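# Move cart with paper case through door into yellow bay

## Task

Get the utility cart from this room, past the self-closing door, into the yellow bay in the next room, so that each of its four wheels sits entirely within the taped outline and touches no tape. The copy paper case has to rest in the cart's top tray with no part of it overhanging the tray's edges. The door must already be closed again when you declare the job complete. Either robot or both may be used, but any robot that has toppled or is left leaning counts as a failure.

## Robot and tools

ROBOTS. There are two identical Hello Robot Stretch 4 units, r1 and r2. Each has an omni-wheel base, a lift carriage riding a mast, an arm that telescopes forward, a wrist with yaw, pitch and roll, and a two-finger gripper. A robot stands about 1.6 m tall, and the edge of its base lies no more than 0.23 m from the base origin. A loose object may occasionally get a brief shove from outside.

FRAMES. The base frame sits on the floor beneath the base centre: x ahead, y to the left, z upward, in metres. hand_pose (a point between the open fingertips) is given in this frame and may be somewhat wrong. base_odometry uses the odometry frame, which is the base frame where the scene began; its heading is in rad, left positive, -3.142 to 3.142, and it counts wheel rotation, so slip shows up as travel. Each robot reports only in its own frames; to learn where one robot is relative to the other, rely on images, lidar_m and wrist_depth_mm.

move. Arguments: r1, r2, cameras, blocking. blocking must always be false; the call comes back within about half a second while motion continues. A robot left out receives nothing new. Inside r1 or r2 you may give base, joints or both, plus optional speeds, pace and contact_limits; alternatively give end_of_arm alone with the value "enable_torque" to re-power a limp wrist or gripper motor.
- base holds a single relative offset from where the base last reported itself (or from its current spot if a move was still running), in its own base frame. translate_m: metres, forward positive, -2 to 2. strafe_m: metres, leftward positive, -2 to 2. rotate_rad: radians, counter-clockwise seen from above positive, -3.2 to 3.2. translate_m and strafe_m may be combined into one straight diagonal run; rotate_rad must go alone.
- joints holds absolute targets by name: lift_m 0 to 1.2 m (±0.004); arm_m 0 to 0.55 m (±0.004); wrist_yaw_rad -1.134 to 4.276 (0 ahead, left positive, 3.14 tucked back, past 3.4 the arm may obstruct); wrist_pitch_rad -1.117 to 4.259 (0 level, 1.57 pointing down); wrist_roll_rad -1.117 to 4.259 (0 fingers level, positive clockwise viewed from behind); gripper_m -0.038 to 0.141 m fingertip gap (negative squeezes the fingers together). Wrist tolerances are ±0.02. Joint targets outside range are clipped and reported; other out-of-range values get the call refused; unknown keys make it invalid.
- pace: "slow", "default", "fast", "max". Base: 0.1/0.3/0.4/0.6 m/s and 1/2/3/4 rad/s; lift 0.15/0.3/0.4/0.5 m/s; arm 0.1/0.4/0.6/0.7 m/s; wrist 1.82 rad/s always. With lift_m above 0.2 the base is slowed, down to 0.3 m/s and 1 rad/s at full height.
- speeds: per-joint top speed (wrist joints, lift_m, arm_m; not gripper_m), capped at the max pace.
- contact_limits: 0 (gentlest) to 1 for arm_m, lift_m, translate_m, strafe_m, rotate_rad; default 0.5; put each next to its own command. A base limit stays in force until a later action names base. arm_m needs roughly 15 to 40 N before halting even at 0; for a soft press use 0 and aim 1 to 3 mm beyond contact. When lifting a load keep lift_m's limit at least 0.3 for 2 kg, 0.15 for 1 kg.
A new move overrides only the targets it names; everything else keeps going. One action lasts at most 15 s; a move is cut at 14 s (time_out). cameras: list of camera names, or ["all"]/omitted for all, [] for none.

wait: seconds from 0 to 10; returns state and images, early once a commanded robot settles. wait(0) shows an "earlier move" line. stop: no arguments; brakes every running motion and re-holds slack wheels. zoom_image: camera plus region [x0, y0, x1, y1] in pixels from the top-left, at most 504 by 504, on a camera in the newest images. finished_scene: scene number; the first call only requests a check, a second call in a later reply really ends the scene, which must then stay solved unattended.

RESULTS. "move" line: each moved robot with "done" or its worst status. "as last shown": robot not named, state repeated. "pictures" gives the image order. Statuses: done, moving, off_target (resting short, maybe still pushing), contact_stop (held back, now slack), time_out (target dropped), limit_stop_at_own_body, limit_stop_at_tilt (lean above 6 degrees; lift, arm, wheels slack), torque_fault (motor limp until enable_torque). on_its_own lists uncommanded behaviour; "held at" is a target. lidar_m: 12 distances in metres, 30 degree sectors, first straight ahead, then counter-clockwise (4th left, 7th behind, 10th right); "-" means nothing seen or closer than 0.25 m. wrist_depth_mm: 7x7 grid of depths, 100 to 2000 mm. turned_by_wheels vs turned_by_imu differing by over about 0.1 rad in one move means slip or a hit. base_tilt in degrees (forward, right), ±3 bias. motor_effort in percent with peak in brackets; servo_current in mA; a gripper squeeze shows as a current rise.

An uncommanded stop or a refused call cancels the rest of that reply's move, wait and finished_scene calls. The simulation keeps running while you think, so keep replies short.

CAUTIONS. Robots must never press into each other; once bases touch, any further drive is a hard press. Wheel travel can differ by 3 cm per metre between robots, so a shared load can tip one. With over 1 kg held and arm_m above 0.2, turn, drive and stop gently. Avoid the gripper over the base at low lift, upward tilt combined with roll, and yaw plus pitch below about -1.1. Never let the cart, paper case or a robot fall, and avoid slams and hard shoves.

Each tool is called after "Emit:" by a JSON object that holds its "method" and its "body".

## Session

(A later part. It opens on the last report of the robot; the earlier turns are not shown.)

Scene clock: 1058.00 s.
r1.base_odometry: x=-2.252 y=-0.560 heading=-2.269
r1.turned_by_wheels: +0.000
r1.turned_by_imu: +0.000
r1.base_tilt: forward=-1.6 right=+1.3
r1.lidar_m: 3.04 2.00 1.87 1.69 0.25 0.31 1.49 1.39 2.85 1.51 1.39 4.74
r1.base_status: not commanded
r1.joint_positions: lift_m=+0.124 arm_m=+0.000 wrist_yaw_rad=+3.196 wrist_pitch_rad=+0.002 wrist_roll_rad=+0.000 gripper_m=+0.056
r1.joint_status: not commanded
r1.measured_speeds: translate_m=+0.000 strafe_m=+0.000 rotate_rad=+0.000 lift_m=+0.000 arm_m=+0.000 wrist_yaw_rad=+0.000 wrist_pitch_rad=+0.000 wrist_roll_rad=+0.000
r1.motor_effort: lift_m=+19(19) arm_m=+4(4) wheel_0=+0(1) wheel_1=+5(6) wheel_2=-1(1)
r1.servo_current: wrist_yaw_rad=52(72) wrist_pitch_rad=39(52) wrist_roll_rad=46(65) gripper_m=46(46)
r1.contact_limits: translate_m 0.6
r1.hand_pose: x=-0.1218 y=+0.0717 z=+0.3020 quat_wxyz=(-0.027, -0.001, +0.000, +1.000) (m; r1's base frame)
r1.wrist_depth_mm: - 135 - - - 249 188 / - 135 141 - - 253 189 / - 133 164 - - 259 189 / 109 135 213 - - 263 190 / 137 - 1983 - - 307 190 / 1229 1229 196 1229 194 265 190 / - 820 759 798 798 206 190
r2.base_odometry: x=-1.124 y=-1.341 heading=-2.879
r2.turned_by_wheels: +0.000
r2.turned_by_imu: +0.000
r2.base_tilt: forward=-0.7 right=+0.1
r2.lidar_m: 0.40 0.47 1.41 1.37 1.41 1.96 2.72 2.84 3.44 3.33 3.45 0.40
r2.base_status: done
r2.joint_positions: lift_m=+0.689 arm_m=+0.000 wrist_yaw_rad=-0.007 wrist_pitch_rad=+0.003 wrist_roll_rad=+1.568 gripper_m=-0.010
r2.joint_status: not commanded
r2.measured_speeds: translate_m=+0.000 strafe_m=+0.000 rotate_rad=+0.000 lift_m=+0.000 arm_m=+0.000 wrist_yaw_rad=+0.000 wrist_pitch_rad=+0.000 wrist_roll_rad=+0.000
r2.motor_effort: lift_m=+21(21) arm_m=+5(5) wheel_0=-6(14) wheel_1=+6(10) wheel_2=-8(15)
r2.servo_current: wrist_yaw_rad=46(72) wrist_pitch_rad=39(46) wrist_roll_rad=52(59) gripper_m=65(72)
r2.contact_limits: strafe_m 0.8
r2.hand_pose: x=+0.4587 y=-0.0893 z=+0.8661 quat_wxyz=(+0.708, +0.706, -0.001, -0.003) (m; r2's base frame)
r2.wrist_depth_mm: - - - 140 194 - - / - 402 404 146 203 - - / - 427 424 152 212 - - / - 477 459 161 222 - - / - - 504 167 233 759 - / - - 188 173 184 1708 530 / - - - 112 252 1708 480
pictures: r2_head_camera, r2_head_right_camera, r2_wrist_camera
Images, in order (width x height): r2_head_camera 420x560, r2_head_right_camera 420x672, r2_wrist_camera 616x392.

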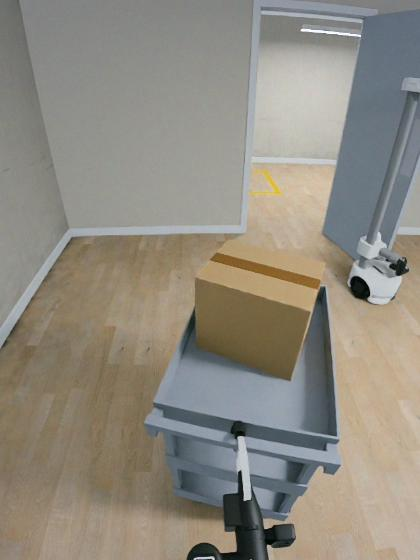

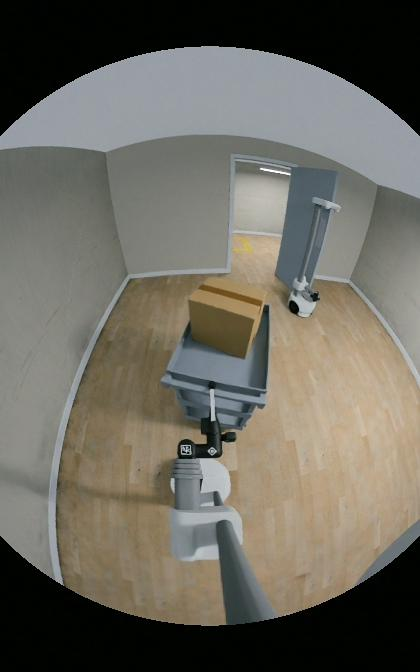

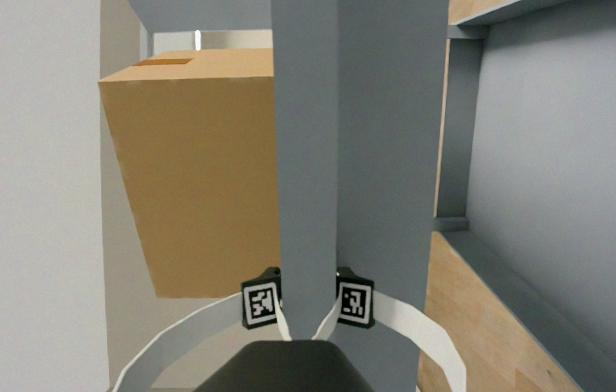

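Emit:
{"method": "move", "body": {"r2": {"base": {"translate_m": 0.30}, "pace": "slow", "contact_limits": {"translate_m": 0.8}}, "blocking": false, "cameras": []}}

Emit:
{"method": "wait", "body": {"seconds": 6, "cameras": ["r2_head_camera"]}}

Scene clock: 1091.00 s.
move: r2 moving
r1.base_odometry: x=-2.252 y=-0.560 heading=-2.269
r1.turned_by_wheels: +0.000
r1.turned_by_imu: +0.000
r1.base_tilt: forward=-1.6 right=+1.3
r1.lidar_m: 3.00 2.04 1.86 1.66 0.25 0.29 1.44 1.41 2.85 1.52 1.40 4.73
r1.base_status: not commanded
r1.joint_positions: lift_m=+0.124 arm_m=+0.000 wrist_yaw_rad=+3.196 wrist_pitch_rad=+0.002 wrist_roll_rad=+0.000 gripper_m=+0.056
r1.joint_status: not commanded
r1.measured_speeds: translate_m=+0.000 strafe_m=+0.000 rotate_rad=+0.000 lift_m=+0.000 arm_m=+0.000 wrist_yaw_rad=+0.000 wrist_pitch_rad=+0.000 wrist_roll_rad=+0.000
r1.motor_effort: lift_m=+19(19) arm_m=+4(4) wheel_0=-1(1) wheel_1=+5(6) wheel_2=-1(1)
r1.servo_current: wrist_yaw_rad=46(52) wrist_pitch_rad=39(46) wrist_roll_rad=52(52) gripper_m=39(46)
r1.contact_limits: translate_m 0.6
r1.hand_pose: x=-0.1218 y=+0.0717 z=+0.3020 quat_wxyz=(-0.027, -0.001, +0.000, +1.000) (m; r1's base frame)
r1.wrist_depth_mm: - 135 - - - 250 188 / - 135 141 - - 254 189 / - 133 164 - - 259 189 / 109 136 214 - - 265 189 / 137 - 1983 - - 307 190 / 1229 1229 197 1182 194 265 190 / - 820 759 798 798 206 190
r2.base_odometry: x=-1.136 y=-1.344 heading=-2.879
r2.turned_by_wheels: +0.000
r2.turned_by_imu: +0.001
r2.base_tilt: forward=-0.7 right=+0.1
r2.lidar_m: 0.42 0.46 1.42 1.37 1.43 1.99 2.72 2.85 3.44 3.32 3.43 0.37
r2.base_status: translate_m moving
r2.joint_positions: lift_m=+0.689 arm_m=+0.000 wrist_yaw_rad=-0.007 wrist_pitch_rad=+0.003 wrist_roll_rad=+1.568 gripper_m=-0.010
r2.joint_status: not commanded
r2.measured_speeds: translate_m=+0.048 strafe_m=+0.000 rotate_rad=+0.001 lift_m=+0.000 arm_m=+0.000 wrist_yaw_rad=+0.000 wrist_pitch_rad=+0.000 wrist_roll_rad=+0.000
r2.motor_effort: lift_m=+21(21) arm_m=+4(5) wheel_0=+10(11) wheel_1=+6(8) wheel_2=-14(15)
r2.servo_current: wrist_yaw_rad=65(65) wrist_pitch_rad=39(46) wrist_roll_rad=46(52) gripper_m=65(65)
r2.contact_limits: translate_m 0.8
r2.hand_pose: x=+0.4587 y=-0.0893 z=+0.8661 quat_wxyz=(+0.708, +0.706, -0.001, -0.003) (m; r2's base frame)
r2.wrist_depth_mm: - - - 138 193 - - / - 418 404 144 202 - - / - 424 424 150 211 - - / - 469 455 158 220 - - / - - 500 165 230 750 - / - - 189 172 183 1661 525 / - - - 112 251 1756 480
pictures: none
No camera images: "cameras" was empty.

Scene clock: 1094.77 s.
earlier move: r2 done
r1.base_odometry: x=-2.252 y=-0.560 heading=-2.269
r1.turned_by_wheels: +0.000
r1.turned_by_imu: +0.000
r1.base_tilt: forward=-1.6 right=+1.3
r1.lidar_m: 2.98 2.03 1.86 1.68 0.25 0.29 1.44 1.41 2.85 1.27 1.45 4.72
r1.base_status: not commanded
r1.joint_positions: lift_m=+0.124 arm_m=+0.000 wrist_yaw_rad=+3.196 wrist_pitch_rad=+0.002 wrist_roll_rad=+0.000 gripper_m=+0.056
r1.joint_status: not commanded
r1.measured_speeds: translate_m=+0.000 strafe_m=+0.000 rotate_rad=+0.000 lift_m=+0.000 arm_m=+0.000 wrist_yaw_rad=+0.000 wrist_pitch_rad=+0.000 wrist_roll_rad=+0.000
r1.motor_effort: lift_m=+19(19) arm_m=+4(4) wheel_0=-1(1) wheel_1=+6(6) wheel_2=-1(1)
r1.servo_current: wrist_yaw_rad=52(65) wrist_pitch_rad=39(52) wrist_roll_rad=46(65) gripper_m=39(52)
r1.contact_limits: translate_m 0.6
r1.hand_pose: x=-0.1218 y=+0.0717 z=+0.3020 quat_wxyz=(-0.027, -0.001, +0.000, +1.000) (m; r1's base frame)
r1.wrist_depth_mm: - 135 - - - 250 187 / - 135 141 - - 254 189 / - 133 164 - - 259 189 / 109 136 213 - - 264 190 / 137 - - - - 309 190 / 1229 1229 196 1229 195 266 190 / - 809 768 809 788 206 190
r2.base_odometry: x=-1.413 y=-1.419 heading=-2.879
r2.turned_by_wheels: +0.001
r2.turned_by_imu: +0.003
r2.base_tilt: forward=-0.7 right=+0.1
r2.lidar_m: 0.38 0.44 1.40 1.34 1.40 1.95 3.02 3.12 3.46 3.32 2.10 0.41
r2.base_status: done
r2.joint_positions: lift_m=+0.689 arm_m=+0.000 wrist_yaw_rad=+0.003 wrist_pitch_rad=+0.003 wrist_roll_rad=+1.568 gripper_m=-0.010
r2.joint_status: not commanded
r2.measured_speeds: translate_m=+0.000 strafe_m=+0.000 rotate_rad=+0.000 lift_m=+0.000 arm_m=+0.000 wrist_yaw_rad=+0.000 wrist_pitch_rad=+0.000 wrist_roll_rad=+0.000
r2.motor_effort: lift_m=+21(21) arm_m=+4(5) wheel_0=+9(15) wheel_1=+5(9) wheel_2=-5(17)
r2.servo_current: wrist_yaw_rad=46(72) wrist_pitch_rad=39(52) wrist_roll_rad=39(59) gripper_m=72(72)
r2.contact_limits: translate_m 0.8
r2.hand_pose: x=+0.4595 y=-0.0865 z=+0.8661 quat_wxyz=(+0.708, +0.706, +0.002, +0.000) (m; r2's base frame)
r2.wrist_depth_mm: - - - 160 217 1618 - / - - - 163 222 - - / - 427 427 166 225 - - / - 455 449 168 229 - - / - - 477 172 235 - - / - - 189 175 185 732 - / - - - 112 244 564 530
wait: 3.77 of 6 s (r2 has come to rest)
pictures: r2_head_camera
Images, in order (width x height): r2_head_camera 420x560.

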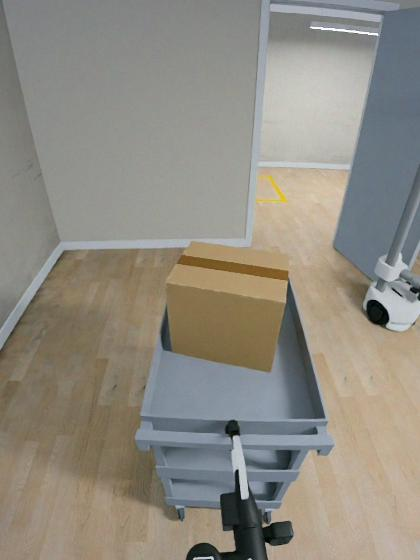

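Emit:
{"method": "move", "body": {"r2": {"base": {"strafe_m": 0.34, "translate_m": 0.12}, "pace": "slow", "contact_limits": {"strafe_m": 0.8}}, "blocking": false, "cameras": []}}

Emit:
{"method": "wait", "body": {"seconds": 7, "cameras": ["r2_head_camera"]}}

Scene clock: 1154.10 s.
move: r2 moving
r1.base_odometry: x=-2.252 y=-0.560 heading=-2.269
r1.turned_by_wheels: +0.000
r1.turned_by_imu: +0.000
r1.base_tilt: forward=-1.6 right=+1.3
r1.lidar_m: 2.99 2.01 1.83 1.68 0.25 0.27 1.48 1.41 2.84 1.28 1.46 4.73
r1.base_status: not commanded
r1.joint_positions: lift_m=+0.124 arm_m=+0.000 wrist_yaw_rad=+3.196 wrist_pitch_rad=+0.002 wrist_roll_rad=+0.000 gripper_m=+0.056
r1.joint_status: not commanded
r1.measured_speeds: translate_m=+0.000 strafe_m=+0.000 rotate_rad=+0.000 lift_m=+0.000 arm_m=+0.000 wrist_yaw_rad=+0.000 wrist_pitch_rad=+0.000 wrist_roll_rad=+0.000
r1.motor_effort: lift_m=+19(19) arm_m=+4(4) wheel_0=-1(1) wheel_1=+5(6) wheel_2=-1(1)
r1.servo_current: wrist_yaw_rad=65(65) wrist_pitch_rad=46(52) wrist_roll_rad=33(72) gripper_m=46(46)
r1.contact_limits: translate_m 0.6
r1.hand_pose: x=-0.1218 y=+0.0717 z=+0.3020 quat_wxyz=(-0.027, -0.001, +0.000, +1.000) (m; r1's base frame)
r1.wrist_depth_mm: - 135 - - - 250 188 / - 135 141 - - 254 188 / - 133 164 - - 258 189 / 109 135 213 - - 264 189 / 137 - - - - 307 190 / 1229 1229 197 1205 194 265 190 / - 809 759 809 798 206 190
r2.base_odometry: x=-1.414 y=-1.431 heading=-2.879
r2.turned_by_wheels: -0.001
r2.turned_by_imu: +0.000
r2.base_tilt: forward=-0.7 right=+0.0
r2.lidar_m: 0.38 0.41 1.39 1.33 1.42 1.96 3.04 3.13 3.48 3.35 2.14 0.42
r2.base_status: translate_m moving; strafe_m moving
r2.joint_positions: lift_m=+0.689 arm_m=+0.000 wrist_yaw_rad=+0.002 wrist_pitch_rad=+0.003 wrist_roll_rad=+1.568 gripper_m=-0.010
r2.joint_status: not commanded
r2.measured_speeds: translate_m=+0.017 strafe_m=+0.047 rotate_rad=-0.002 lift_m=+0.000 arm_m=+0.000 wrist_yaw_rad=-0.018 wrist_pitch_rad=+0.000 wrist_roll_rad=+0.000
r2.motor_effort: lift_m=+21(21) arm_m=+4(4) wheel_0=-2(8) wheel_1=+8(10) wheel_2=-10(11)
r2.servo_current: wrist_yaw_rad=59(59) wrist_pitch_rad=39(46) wrist_roll_rad=52(52) gripper_m=65(65)
r2.contact_limits: strafe_m 0.8
r2.hand_pose: x=+0.4595 y=-0.0868 z=+0.8661 quat_wxyz=(+0.708, +0.706, +0.002, +0.000) (m; r2's base frame)
r2.wrist_depth_mm: - - - 163 220 1618 - / - - - 165 224 - - / - 433 433 167 227 - - / - 459 449 170 231 - - / - - 473 173 235 - - / - - 191 176 186 707 - / - - - 112 243 1661 512
pictures: none
No camera images: "cameras" was empty.

Scene clock: 1158.47 s.
earlier move: r2 done
r1.base_odometry: x=-2.252 y=-0.560 heading=-2.269
r1.turned_by_wheels: +0.000
r1.turned_by_imu: +0.000
r1.base_tilt: forward=-1.6 right=+1.3
r1.lidar_m: 3.00 2.03 1.87 1.70 0.25 0.28 1.46 1.39 2.83 1.40 1.90 4.73
r1.base_status: not commanded
r1.joint_positions: lift_m=+0.124 arm_m=+0.000 wrist_yaw_rad=+3.196 wrist_pitch_rad=+0.002 wrist_roll_rad=+0.000 gripper_m=+0.056
r1.joint_status: not commanded
r1.measured_speeds: translate_m=+0.000 strafe_m=+0.000 rotate_rad=+0.000 lift_m=+0.000 arm_m=+0.000 wrist_yaw_rad=+0.000 wrist_pitch_rad=+0.000 wrist_roll_rad=+0.000
r1.motor_effort: lift_m=+19(19) arm_m=+4(4) wheel_0=-1(1) wheel_1=+5(6) wheel_2=-1(1)
r1.servo_current: wrist_yaw_rad=39(72) wrist_pitch_rad=46(52) wrist_roll_rad=52(72) gripper_m=46(46)
r1.contact_limits: translate_m 0.6
r1.hand_pose: x=-0.1218 y=+0.0717 z=+0.3020 quat_wxyz=(-0.027, -0.001, +0.000, +1.000) (m; r1's base frame)
r1.wrist_depth_mm: - 135 - - - 251 189 / - 135 141 - - 253 189 / - 133 164 - - 259 189 / 109 136 214 - - 264 189 / 137 - 1983 - - 306 190 / 1229 1229 197 1182 195 266 190 / - 809 759 798 788 206 190
r2.base_odometry: x=-1.441 y=-1.778 heading=-2.880
r2.turned_by_wheels: +0.000
r2.turned_by_imu: -0.001
r2.base_tilt: forward=-0.7 right=+0.1
r2.lidar_m: 0.41 1.46 1.07 1.01 1.07 1.49 3.17 3.24 3.79 3.67 2.17 0.36
r2.base_status: done
r2.joint_positions: lift_m=+0.689 arm_m=+0.000 wrist_yaw_rad=-0.007 wrist_pitch_rad=+0.003 wrist_roll_rad=+1.568 gripper_m=-0.010
r2.joint_status: not commanded
r2.measured_speeds: translate_m=+0.000 strafe_m=+0.000 rotate_rad=+0.000 lift_m=+0.000 arm_m=+0.000 wrist_yaw_rad=+0.000 wrist_pitch_rad=+0.000 wrist_roll_rad=+0.000
r2.motor_effort: lift_m=+21(21) arm_m=+4(5) wheel_0=-9(15) wheel_1=+2(10) wheel_2=-5(13)
r2.servo_current: wrist_yaw_rad=59(72) wrist_pitch_rad=39(52) wrist_roll_rad=52(59) gripper_m=65(72)
r2.contact_limits: strafe_m 0.8
r2.hand_pose: x=+0.4587 y=-0.0894 z=+0.8661 quat_wxyz=(+0.708, +0.706, -0.001, -0.003) (m; r2's base frame)
r2.wrist_depth_mm: - 357 355 - 168 - - / - 382 387 121 180 181 - / - 442 433 130 195 - - / - - 488 143 211 699 - / - - - 154 231 1708 549 / - - 187 167 184 1661 488 / - - - 112 - 1808 1205
wait: 4.37 of 7 s (r2 has come to rest)
pictures: r2_head_camera
Images, in order (width x height): r2_head_camera 420x560.

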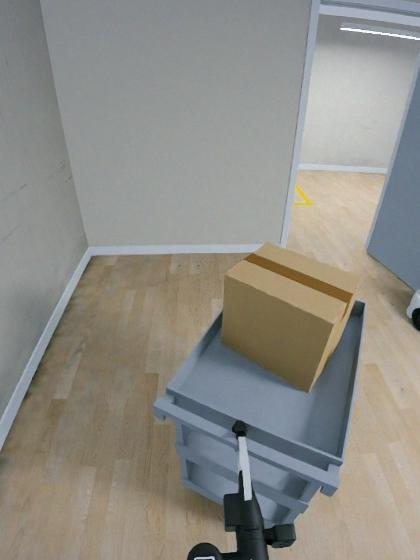

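Emit:
{"method": "move", "body": {"r2": {"base": {"strafe_m": -0.08, "translate_m": 0.13}, "pace": "slow", "contact_limits": {"strafe_m": 0.8}}, "blocking": false, "cameras": []}}

Emit:
{"method": "wait", "body": {"seconds": 5, "cameras": ["r2_head_camera"]}}

Scene clock: 1186.97 s.
move: r2 moving
r1.base_odometry: x=-2.252 y=-0.560 heading=-2.269
r1.turned_by_wheels: +0.000
r1.turned_by_imu: +0.000
r1.base_tilt: forward=-1.6 right=+1.3
r1.lidar_m: 3.00 2.03 1.87 1.70 0.25 0.27 1.49 1.43 2.84 1.39 1.88 4.72
r1.base_status: not commanded
r1.joint_positions: lift_m=+0.124 arm_m=+0.000 wrist_yaw_rad=+3.196 wrist_pitch_rad=+0.002 wrist_roll_rad=+0.000 gripper_m=+0.056
r1.joint_status: not commanded
r1.measured_speeds: translate_m=+0.000 strafe_m=+0.000 rotate_rad=+0.000 lift_m=+0.000 arm_m=+0.000 wrist_yaw_rad=+0.000 wrist_pitch_rad=+0.000 wrist_roll_rad=+0.000
r1.motor_effort: lift_m=+19(19) arm_m=+4(4) wheel_0=+0(1) wheel_1=+5(6) wheel_2=-1(1)
r1.servo_current: wrist_yaw_rad=52(59) wrist_pitch_rad=46(52) wrist_roll_rad=52(65) gripper_m=39(52)
r1.contact_limits: translate_m 0.6
r1.hand_pose: x=-0.1218 y=+0.0717 z=+0.3020 quat_wxyz=(-0.027, -0.001, +0.000, +1.000) (m; r1's base frame)
r1.wrist_depth_mm: - 135 - - - 249 188 / - 135 141 - - 254 189 / - 133 164 - - 259 189 / 109 135 213 - - 263 189 / 137 - - - - 307 190 / 1229 1229 197 1205 194 265 190 / - 809 759 798 798 206 191
r2.base_odometry: x=-1.454 y=-1.774 heading=-2.880
r2.turned_by_wheels: +0.000
r2.turned_by_imu: +0.000
r2.base_tilt: forward=-0.7 right=+0.0
r2.lidar_m: 0.43 1.48 1.07 1.01 1.08 1.49 3.18 3.27 3.82 3.67 2.17 0.35
r2.base_status: translate_m moving; strafe_m moving
r2.joint_positions: lift_m=+0.689 arm_m=+0.000 wrist_yaw_rad=-0.003 wrist_pitch_rad=+0.003 wrist_roll_rad=+1.568 gripper_m=-0.010
r2.joint_status: not commanded
r2.measured_speeds: translate_m=+0.046 strafe_m=-0.029 rotate_rad=+0.000 lift_m=+0.000 arm_m=+0.000 wrist_yaw_rad=+0.025 wrist_pitch_rad=+0.000 wrist_roll_rad=+0.000
r2.motor_effort: lift_m=+21(21) arm_m=+4(5) wheel_0=+14(14) wheel_1=-3(4) wheel_2=-14(14)
r2.servo_current: wrist_yaw_rad=46(65) wrist_pitch_rad=39(46) wrist_roll_rad=59(59) gripper_m=65(65)
r2.contact_limits: strafe_m 0.8
r2.hand_pose: x=+0.4589 y=-0.0884 z=+0.8661 quat_wxyz=(+0.708, +0.706, +0.000, -0.002) (m; r2's base frame)
r2.wrist_depth_mm: - 345 347 - 162 164 - / - 375 379 115 174 174 - / - 439 430 121 189 - - / - - 484 137 206 691 - / - - - 148 226 1808 549 / - - 187 164 183 1618 488 / - - - 112 - 1921 1205
pictures: none
No camera images: "cameras" was empty.

Scene clock: 1189.17 s.
earlier move: r2 done
r1.base_odometry: x=-2.252 y=-0.560 heading=-2.269
r1.turned_by_wheels: +0.000
r1.turned_by_imu: +0.000
r1.base_tilt: forward=-1.6 right=+1.2
r1.lidar_m: 3.00 2.00 1.87 1.65 0.25 0.29 1.47 1.38 2.85 1.29 2.02 4.72
r1.base_status: not commanded
r1.joint_positions: lift_m=+0.124 arm_m=+0.000 wrist_yaw_rad=+3.196 wrist_pitch_rad=+0.002 wrist_roll_rad=+0.000 gripper_m=+0.056
r1.joint_status: not commanded
r1.measured_speeds: translate_m=+0.000 strafe_m=+0.000 rotate_rad=+0.000 lift_m=+0.000 arm_m=+0.000 wrist_yaw_rad=+0.000 wrist_pitch_rad=+0.000 wrist_roll_rad=+0.000
r1.motor_effort: lift_m=+19(19) arm_m=+4(4) wheel_0=-1(1) wheel_1=+5(6) wheel_2=-1(1)
r1.servo_current: wrist_yaw_rad=52(65) wrist_pitch_rad=46(52) wrist_roll_rad=52(65) gripper_m=39(52)
r1.contact_limits: translate_m 0.6
r1.hand_pose: x=-0.1218 y=+0.0717 z=+0.3020 quat_wxyz=(-0.027, -0.001, +0.000, +1.000) (m; r1's base frame)
r1.wrist_depth_mm: - 135 - - - 250 189 / - 135 141 - - 253 189 / - 134 163 - - 259 189 / 109 136 215 - - 263 190 / 137 - 1921 - - 306 190 / 1229 1205 197 1229 194 265 190 / - 809 759 798 798 206 191
r2.base_odometry: x=-1.587 y=-1.735 heading=-2.880
r2.turned_by_wheels: +0.000
r2.turned_by_imu: +0.002
r2.base_tilt: forward=-0.7 right=+0.0
r2.lidar_m: 0.43 0.48 1.14 1.10 1.13 1.55 3.28 3.37 3.72 3.60 2.03 0.36
r2.base_status: done
r2.joint_positions: lift_m=+0.689 arm_m=+0.000 wrist_yaw_rad=+0.005 wrist_pitch_rad=+0.003 wrist_roll_rad=+1.568 gripper_m=-0.010
r2.joint_status: not commanded
r2.measured_speeds: translate_m=+0.000 strafe_m=+0.000 rotate_rad=+0.000 lift_m=+0.000 arm_m=+0.000 wrist_yaw_rad=+0.000 wrist_pitch_rad=+0.000 wrist_roll_rad=+0.000
r2.motor_effort: lift_m=+21(21) arm_m=+4(5) wheel_0=+9(18) wheel_1=-4(6) wheel_2=-5(14)
r2.servo_current: wrist_yaw_rad=65(65) wrist_pitch_rad=39(46) wrist_roll_rad=59(65) gripper_m=59(65)
r2.contact_limits: strafe_m 0.8
r2.hand_pose: x=+0.4597 y=-0.0858 z=+0.8661 quat_wxyz=(+0.708, +0.706, +0.003, +0.001) (m; r2's base frame)
r2.wrist_depth_mm: - 473 459 121 178 - - / - 382 384 129 189 - - / - 430 421 142 200 - - / - 488 466 149 214 - - / - - 525 158 229 683 - / - - 191 169 183 1661 504 / - - - 112 260 1808 1281
wait: 2.20 of 5 s (r2 has come to rest)
pictures: r2_head_camera
Images, in order (width x height): r2_head_camera 420x560.

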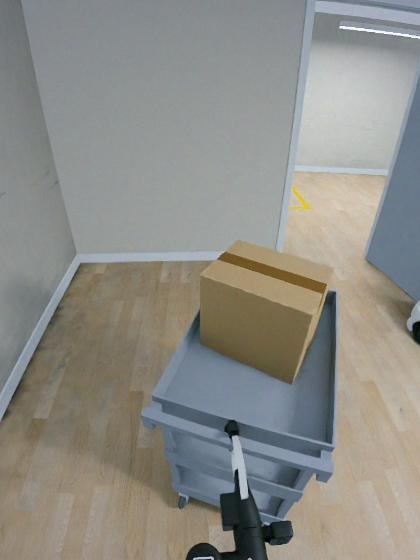

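Emit:
{"method": "wait", "body": {"seconds": 0, "cameras": ["r1_head_right_camera"]}}

Scene clock: 1218.87 s.
r1.base_odometry: x=-2.252 y=-0.560 heading=-2.269
r1.turned_by_wheels: +0.000
r1.turned_by_imu: +0.000
r1.base_tilt: forward=-1.6 right=+1.3
r1.lidar_m: 2.99 2.03 1.82 1.68 0.25 0.28 1.46 1.39 2.84 1.31 2.03 4.72
r1.base_status: not commanded
r1.joint_positions: lift_m=+0.124 arm_m=+0.000 wrist_yaw_rad=+3.196 wrist_pitch_rad=+0.002 wrist_roll_rad=+0.000 gripper_m=+0.056
r1.joint_status: not commanded
r1.measured_speeds: translate_m=+0.000 strafe_m=+0.000 rotate_rad=+0.000 lift_m=+0.000 arm_m=+0.000 wrist_yaw_rad=+0.000 wrist_pitch_rad=+0.000 wrist_roll_rad=+0.000
r1.motor_effort: lift_m=+19(19) arm_m=+4(4) wheel_0=+0(1) wheel_1=+5(6) wheel_2=-1(1)
r1.servo_current: wrist_yaw_rad=65(65) wrist_pitch_rad=39(52) wrist_roll_rad=46(65) gripper_m=39(52)
r1.contact_limits: translate_m 0.6
r1.hand_pose: x=-0.1218 y=+0.0717 z=+0.3020 quat_wxyz=(-0.027, -0.001, +0.000, +1.000) (m; r1's base frame)
r1.wrist_depth_mm: - 135 - - - 251 189 / - 135 141 - - 253 189 / - 133 164 - - 258 189 / 109 135 214 - - 263 189 / 137 - - - - 306 190 / 1229 1229 197 1205 195 266 190 / - 809 759 798 798 206 191
r2.base_odometry: x=-1.587 y=-1.735 heading=-2.880
r2.turned_by_wheels: +0.000
r2.turned_by_imu: +0.000
r2.base_tilt: forward=-0.6 right=+0.0
r2.lidar_m: 0.41 0.49 1.15 1.09 1.15 1.56 3.29 3.40 3.73 3.57 2.05 0.38
r2.base_status: done
r2.joint_positions: lift_m=+0.689 arm_m=+0.000 wrist_yaw_rad=+0.005 wrist_pitch_rad=+0.003 wrist_roll_rad=+1.568 gripper_m=-0.010
r2.joint_status: not commanded
r2.measured_speeds: translate_m=+0.000 strafe_m=+0.000 rotate_rad=+0.000 lift_m=+0.000 arm_m=+0.000 wrist_yaw_rad=+0.000 wrist_pitch_rad=+0.000 wrist_roll_rad=+0.000
r2.motor_effort: lift_m=+21(21) arm_m=+4(5) wheel_0=+9(18) wheel_1=-4(6) wheel_2=-5(14)
r2.servo_current: wrist_yaw_rad=39(65) wrist_pitch_rad=46(46) wrist_roll_rad=46(65) gripper_m=65(65)
r2.contact_limits: strafe_m 0.8
r2.hand_pose: x=+0.4597 y=-0.0858 z=+0.8661 quat_wxyz=(+0.708, +0.706, +0.003, +0.001) (m; r2's base frame)
r2.wrist_depth_mm: - 469 462 121 178 - - / - 377 384 128 189 - - / - 427 424 142 200 - - / - 488 469 149 215 - - / - - 530 158 229 691 - / - - 191 170 183 1661 508 / - - - 112 259 1808 1308
pictures: r1_head_right_camera
Images, in order (width x height): r1_head_right_camera 420x672.

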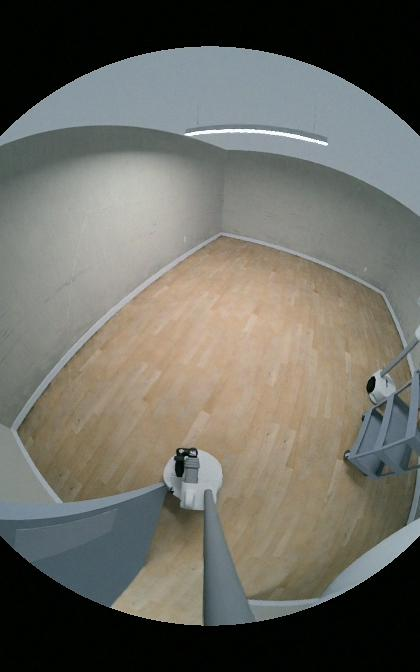

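Emit:
{"method": "zoom_image", "body": {"camera": "r1_head_right_camera", "region": [320, 330, 420, 530]}}

Scaled by 2.520 from the camera's 420x672 image, which has a finer 600x960 frame.

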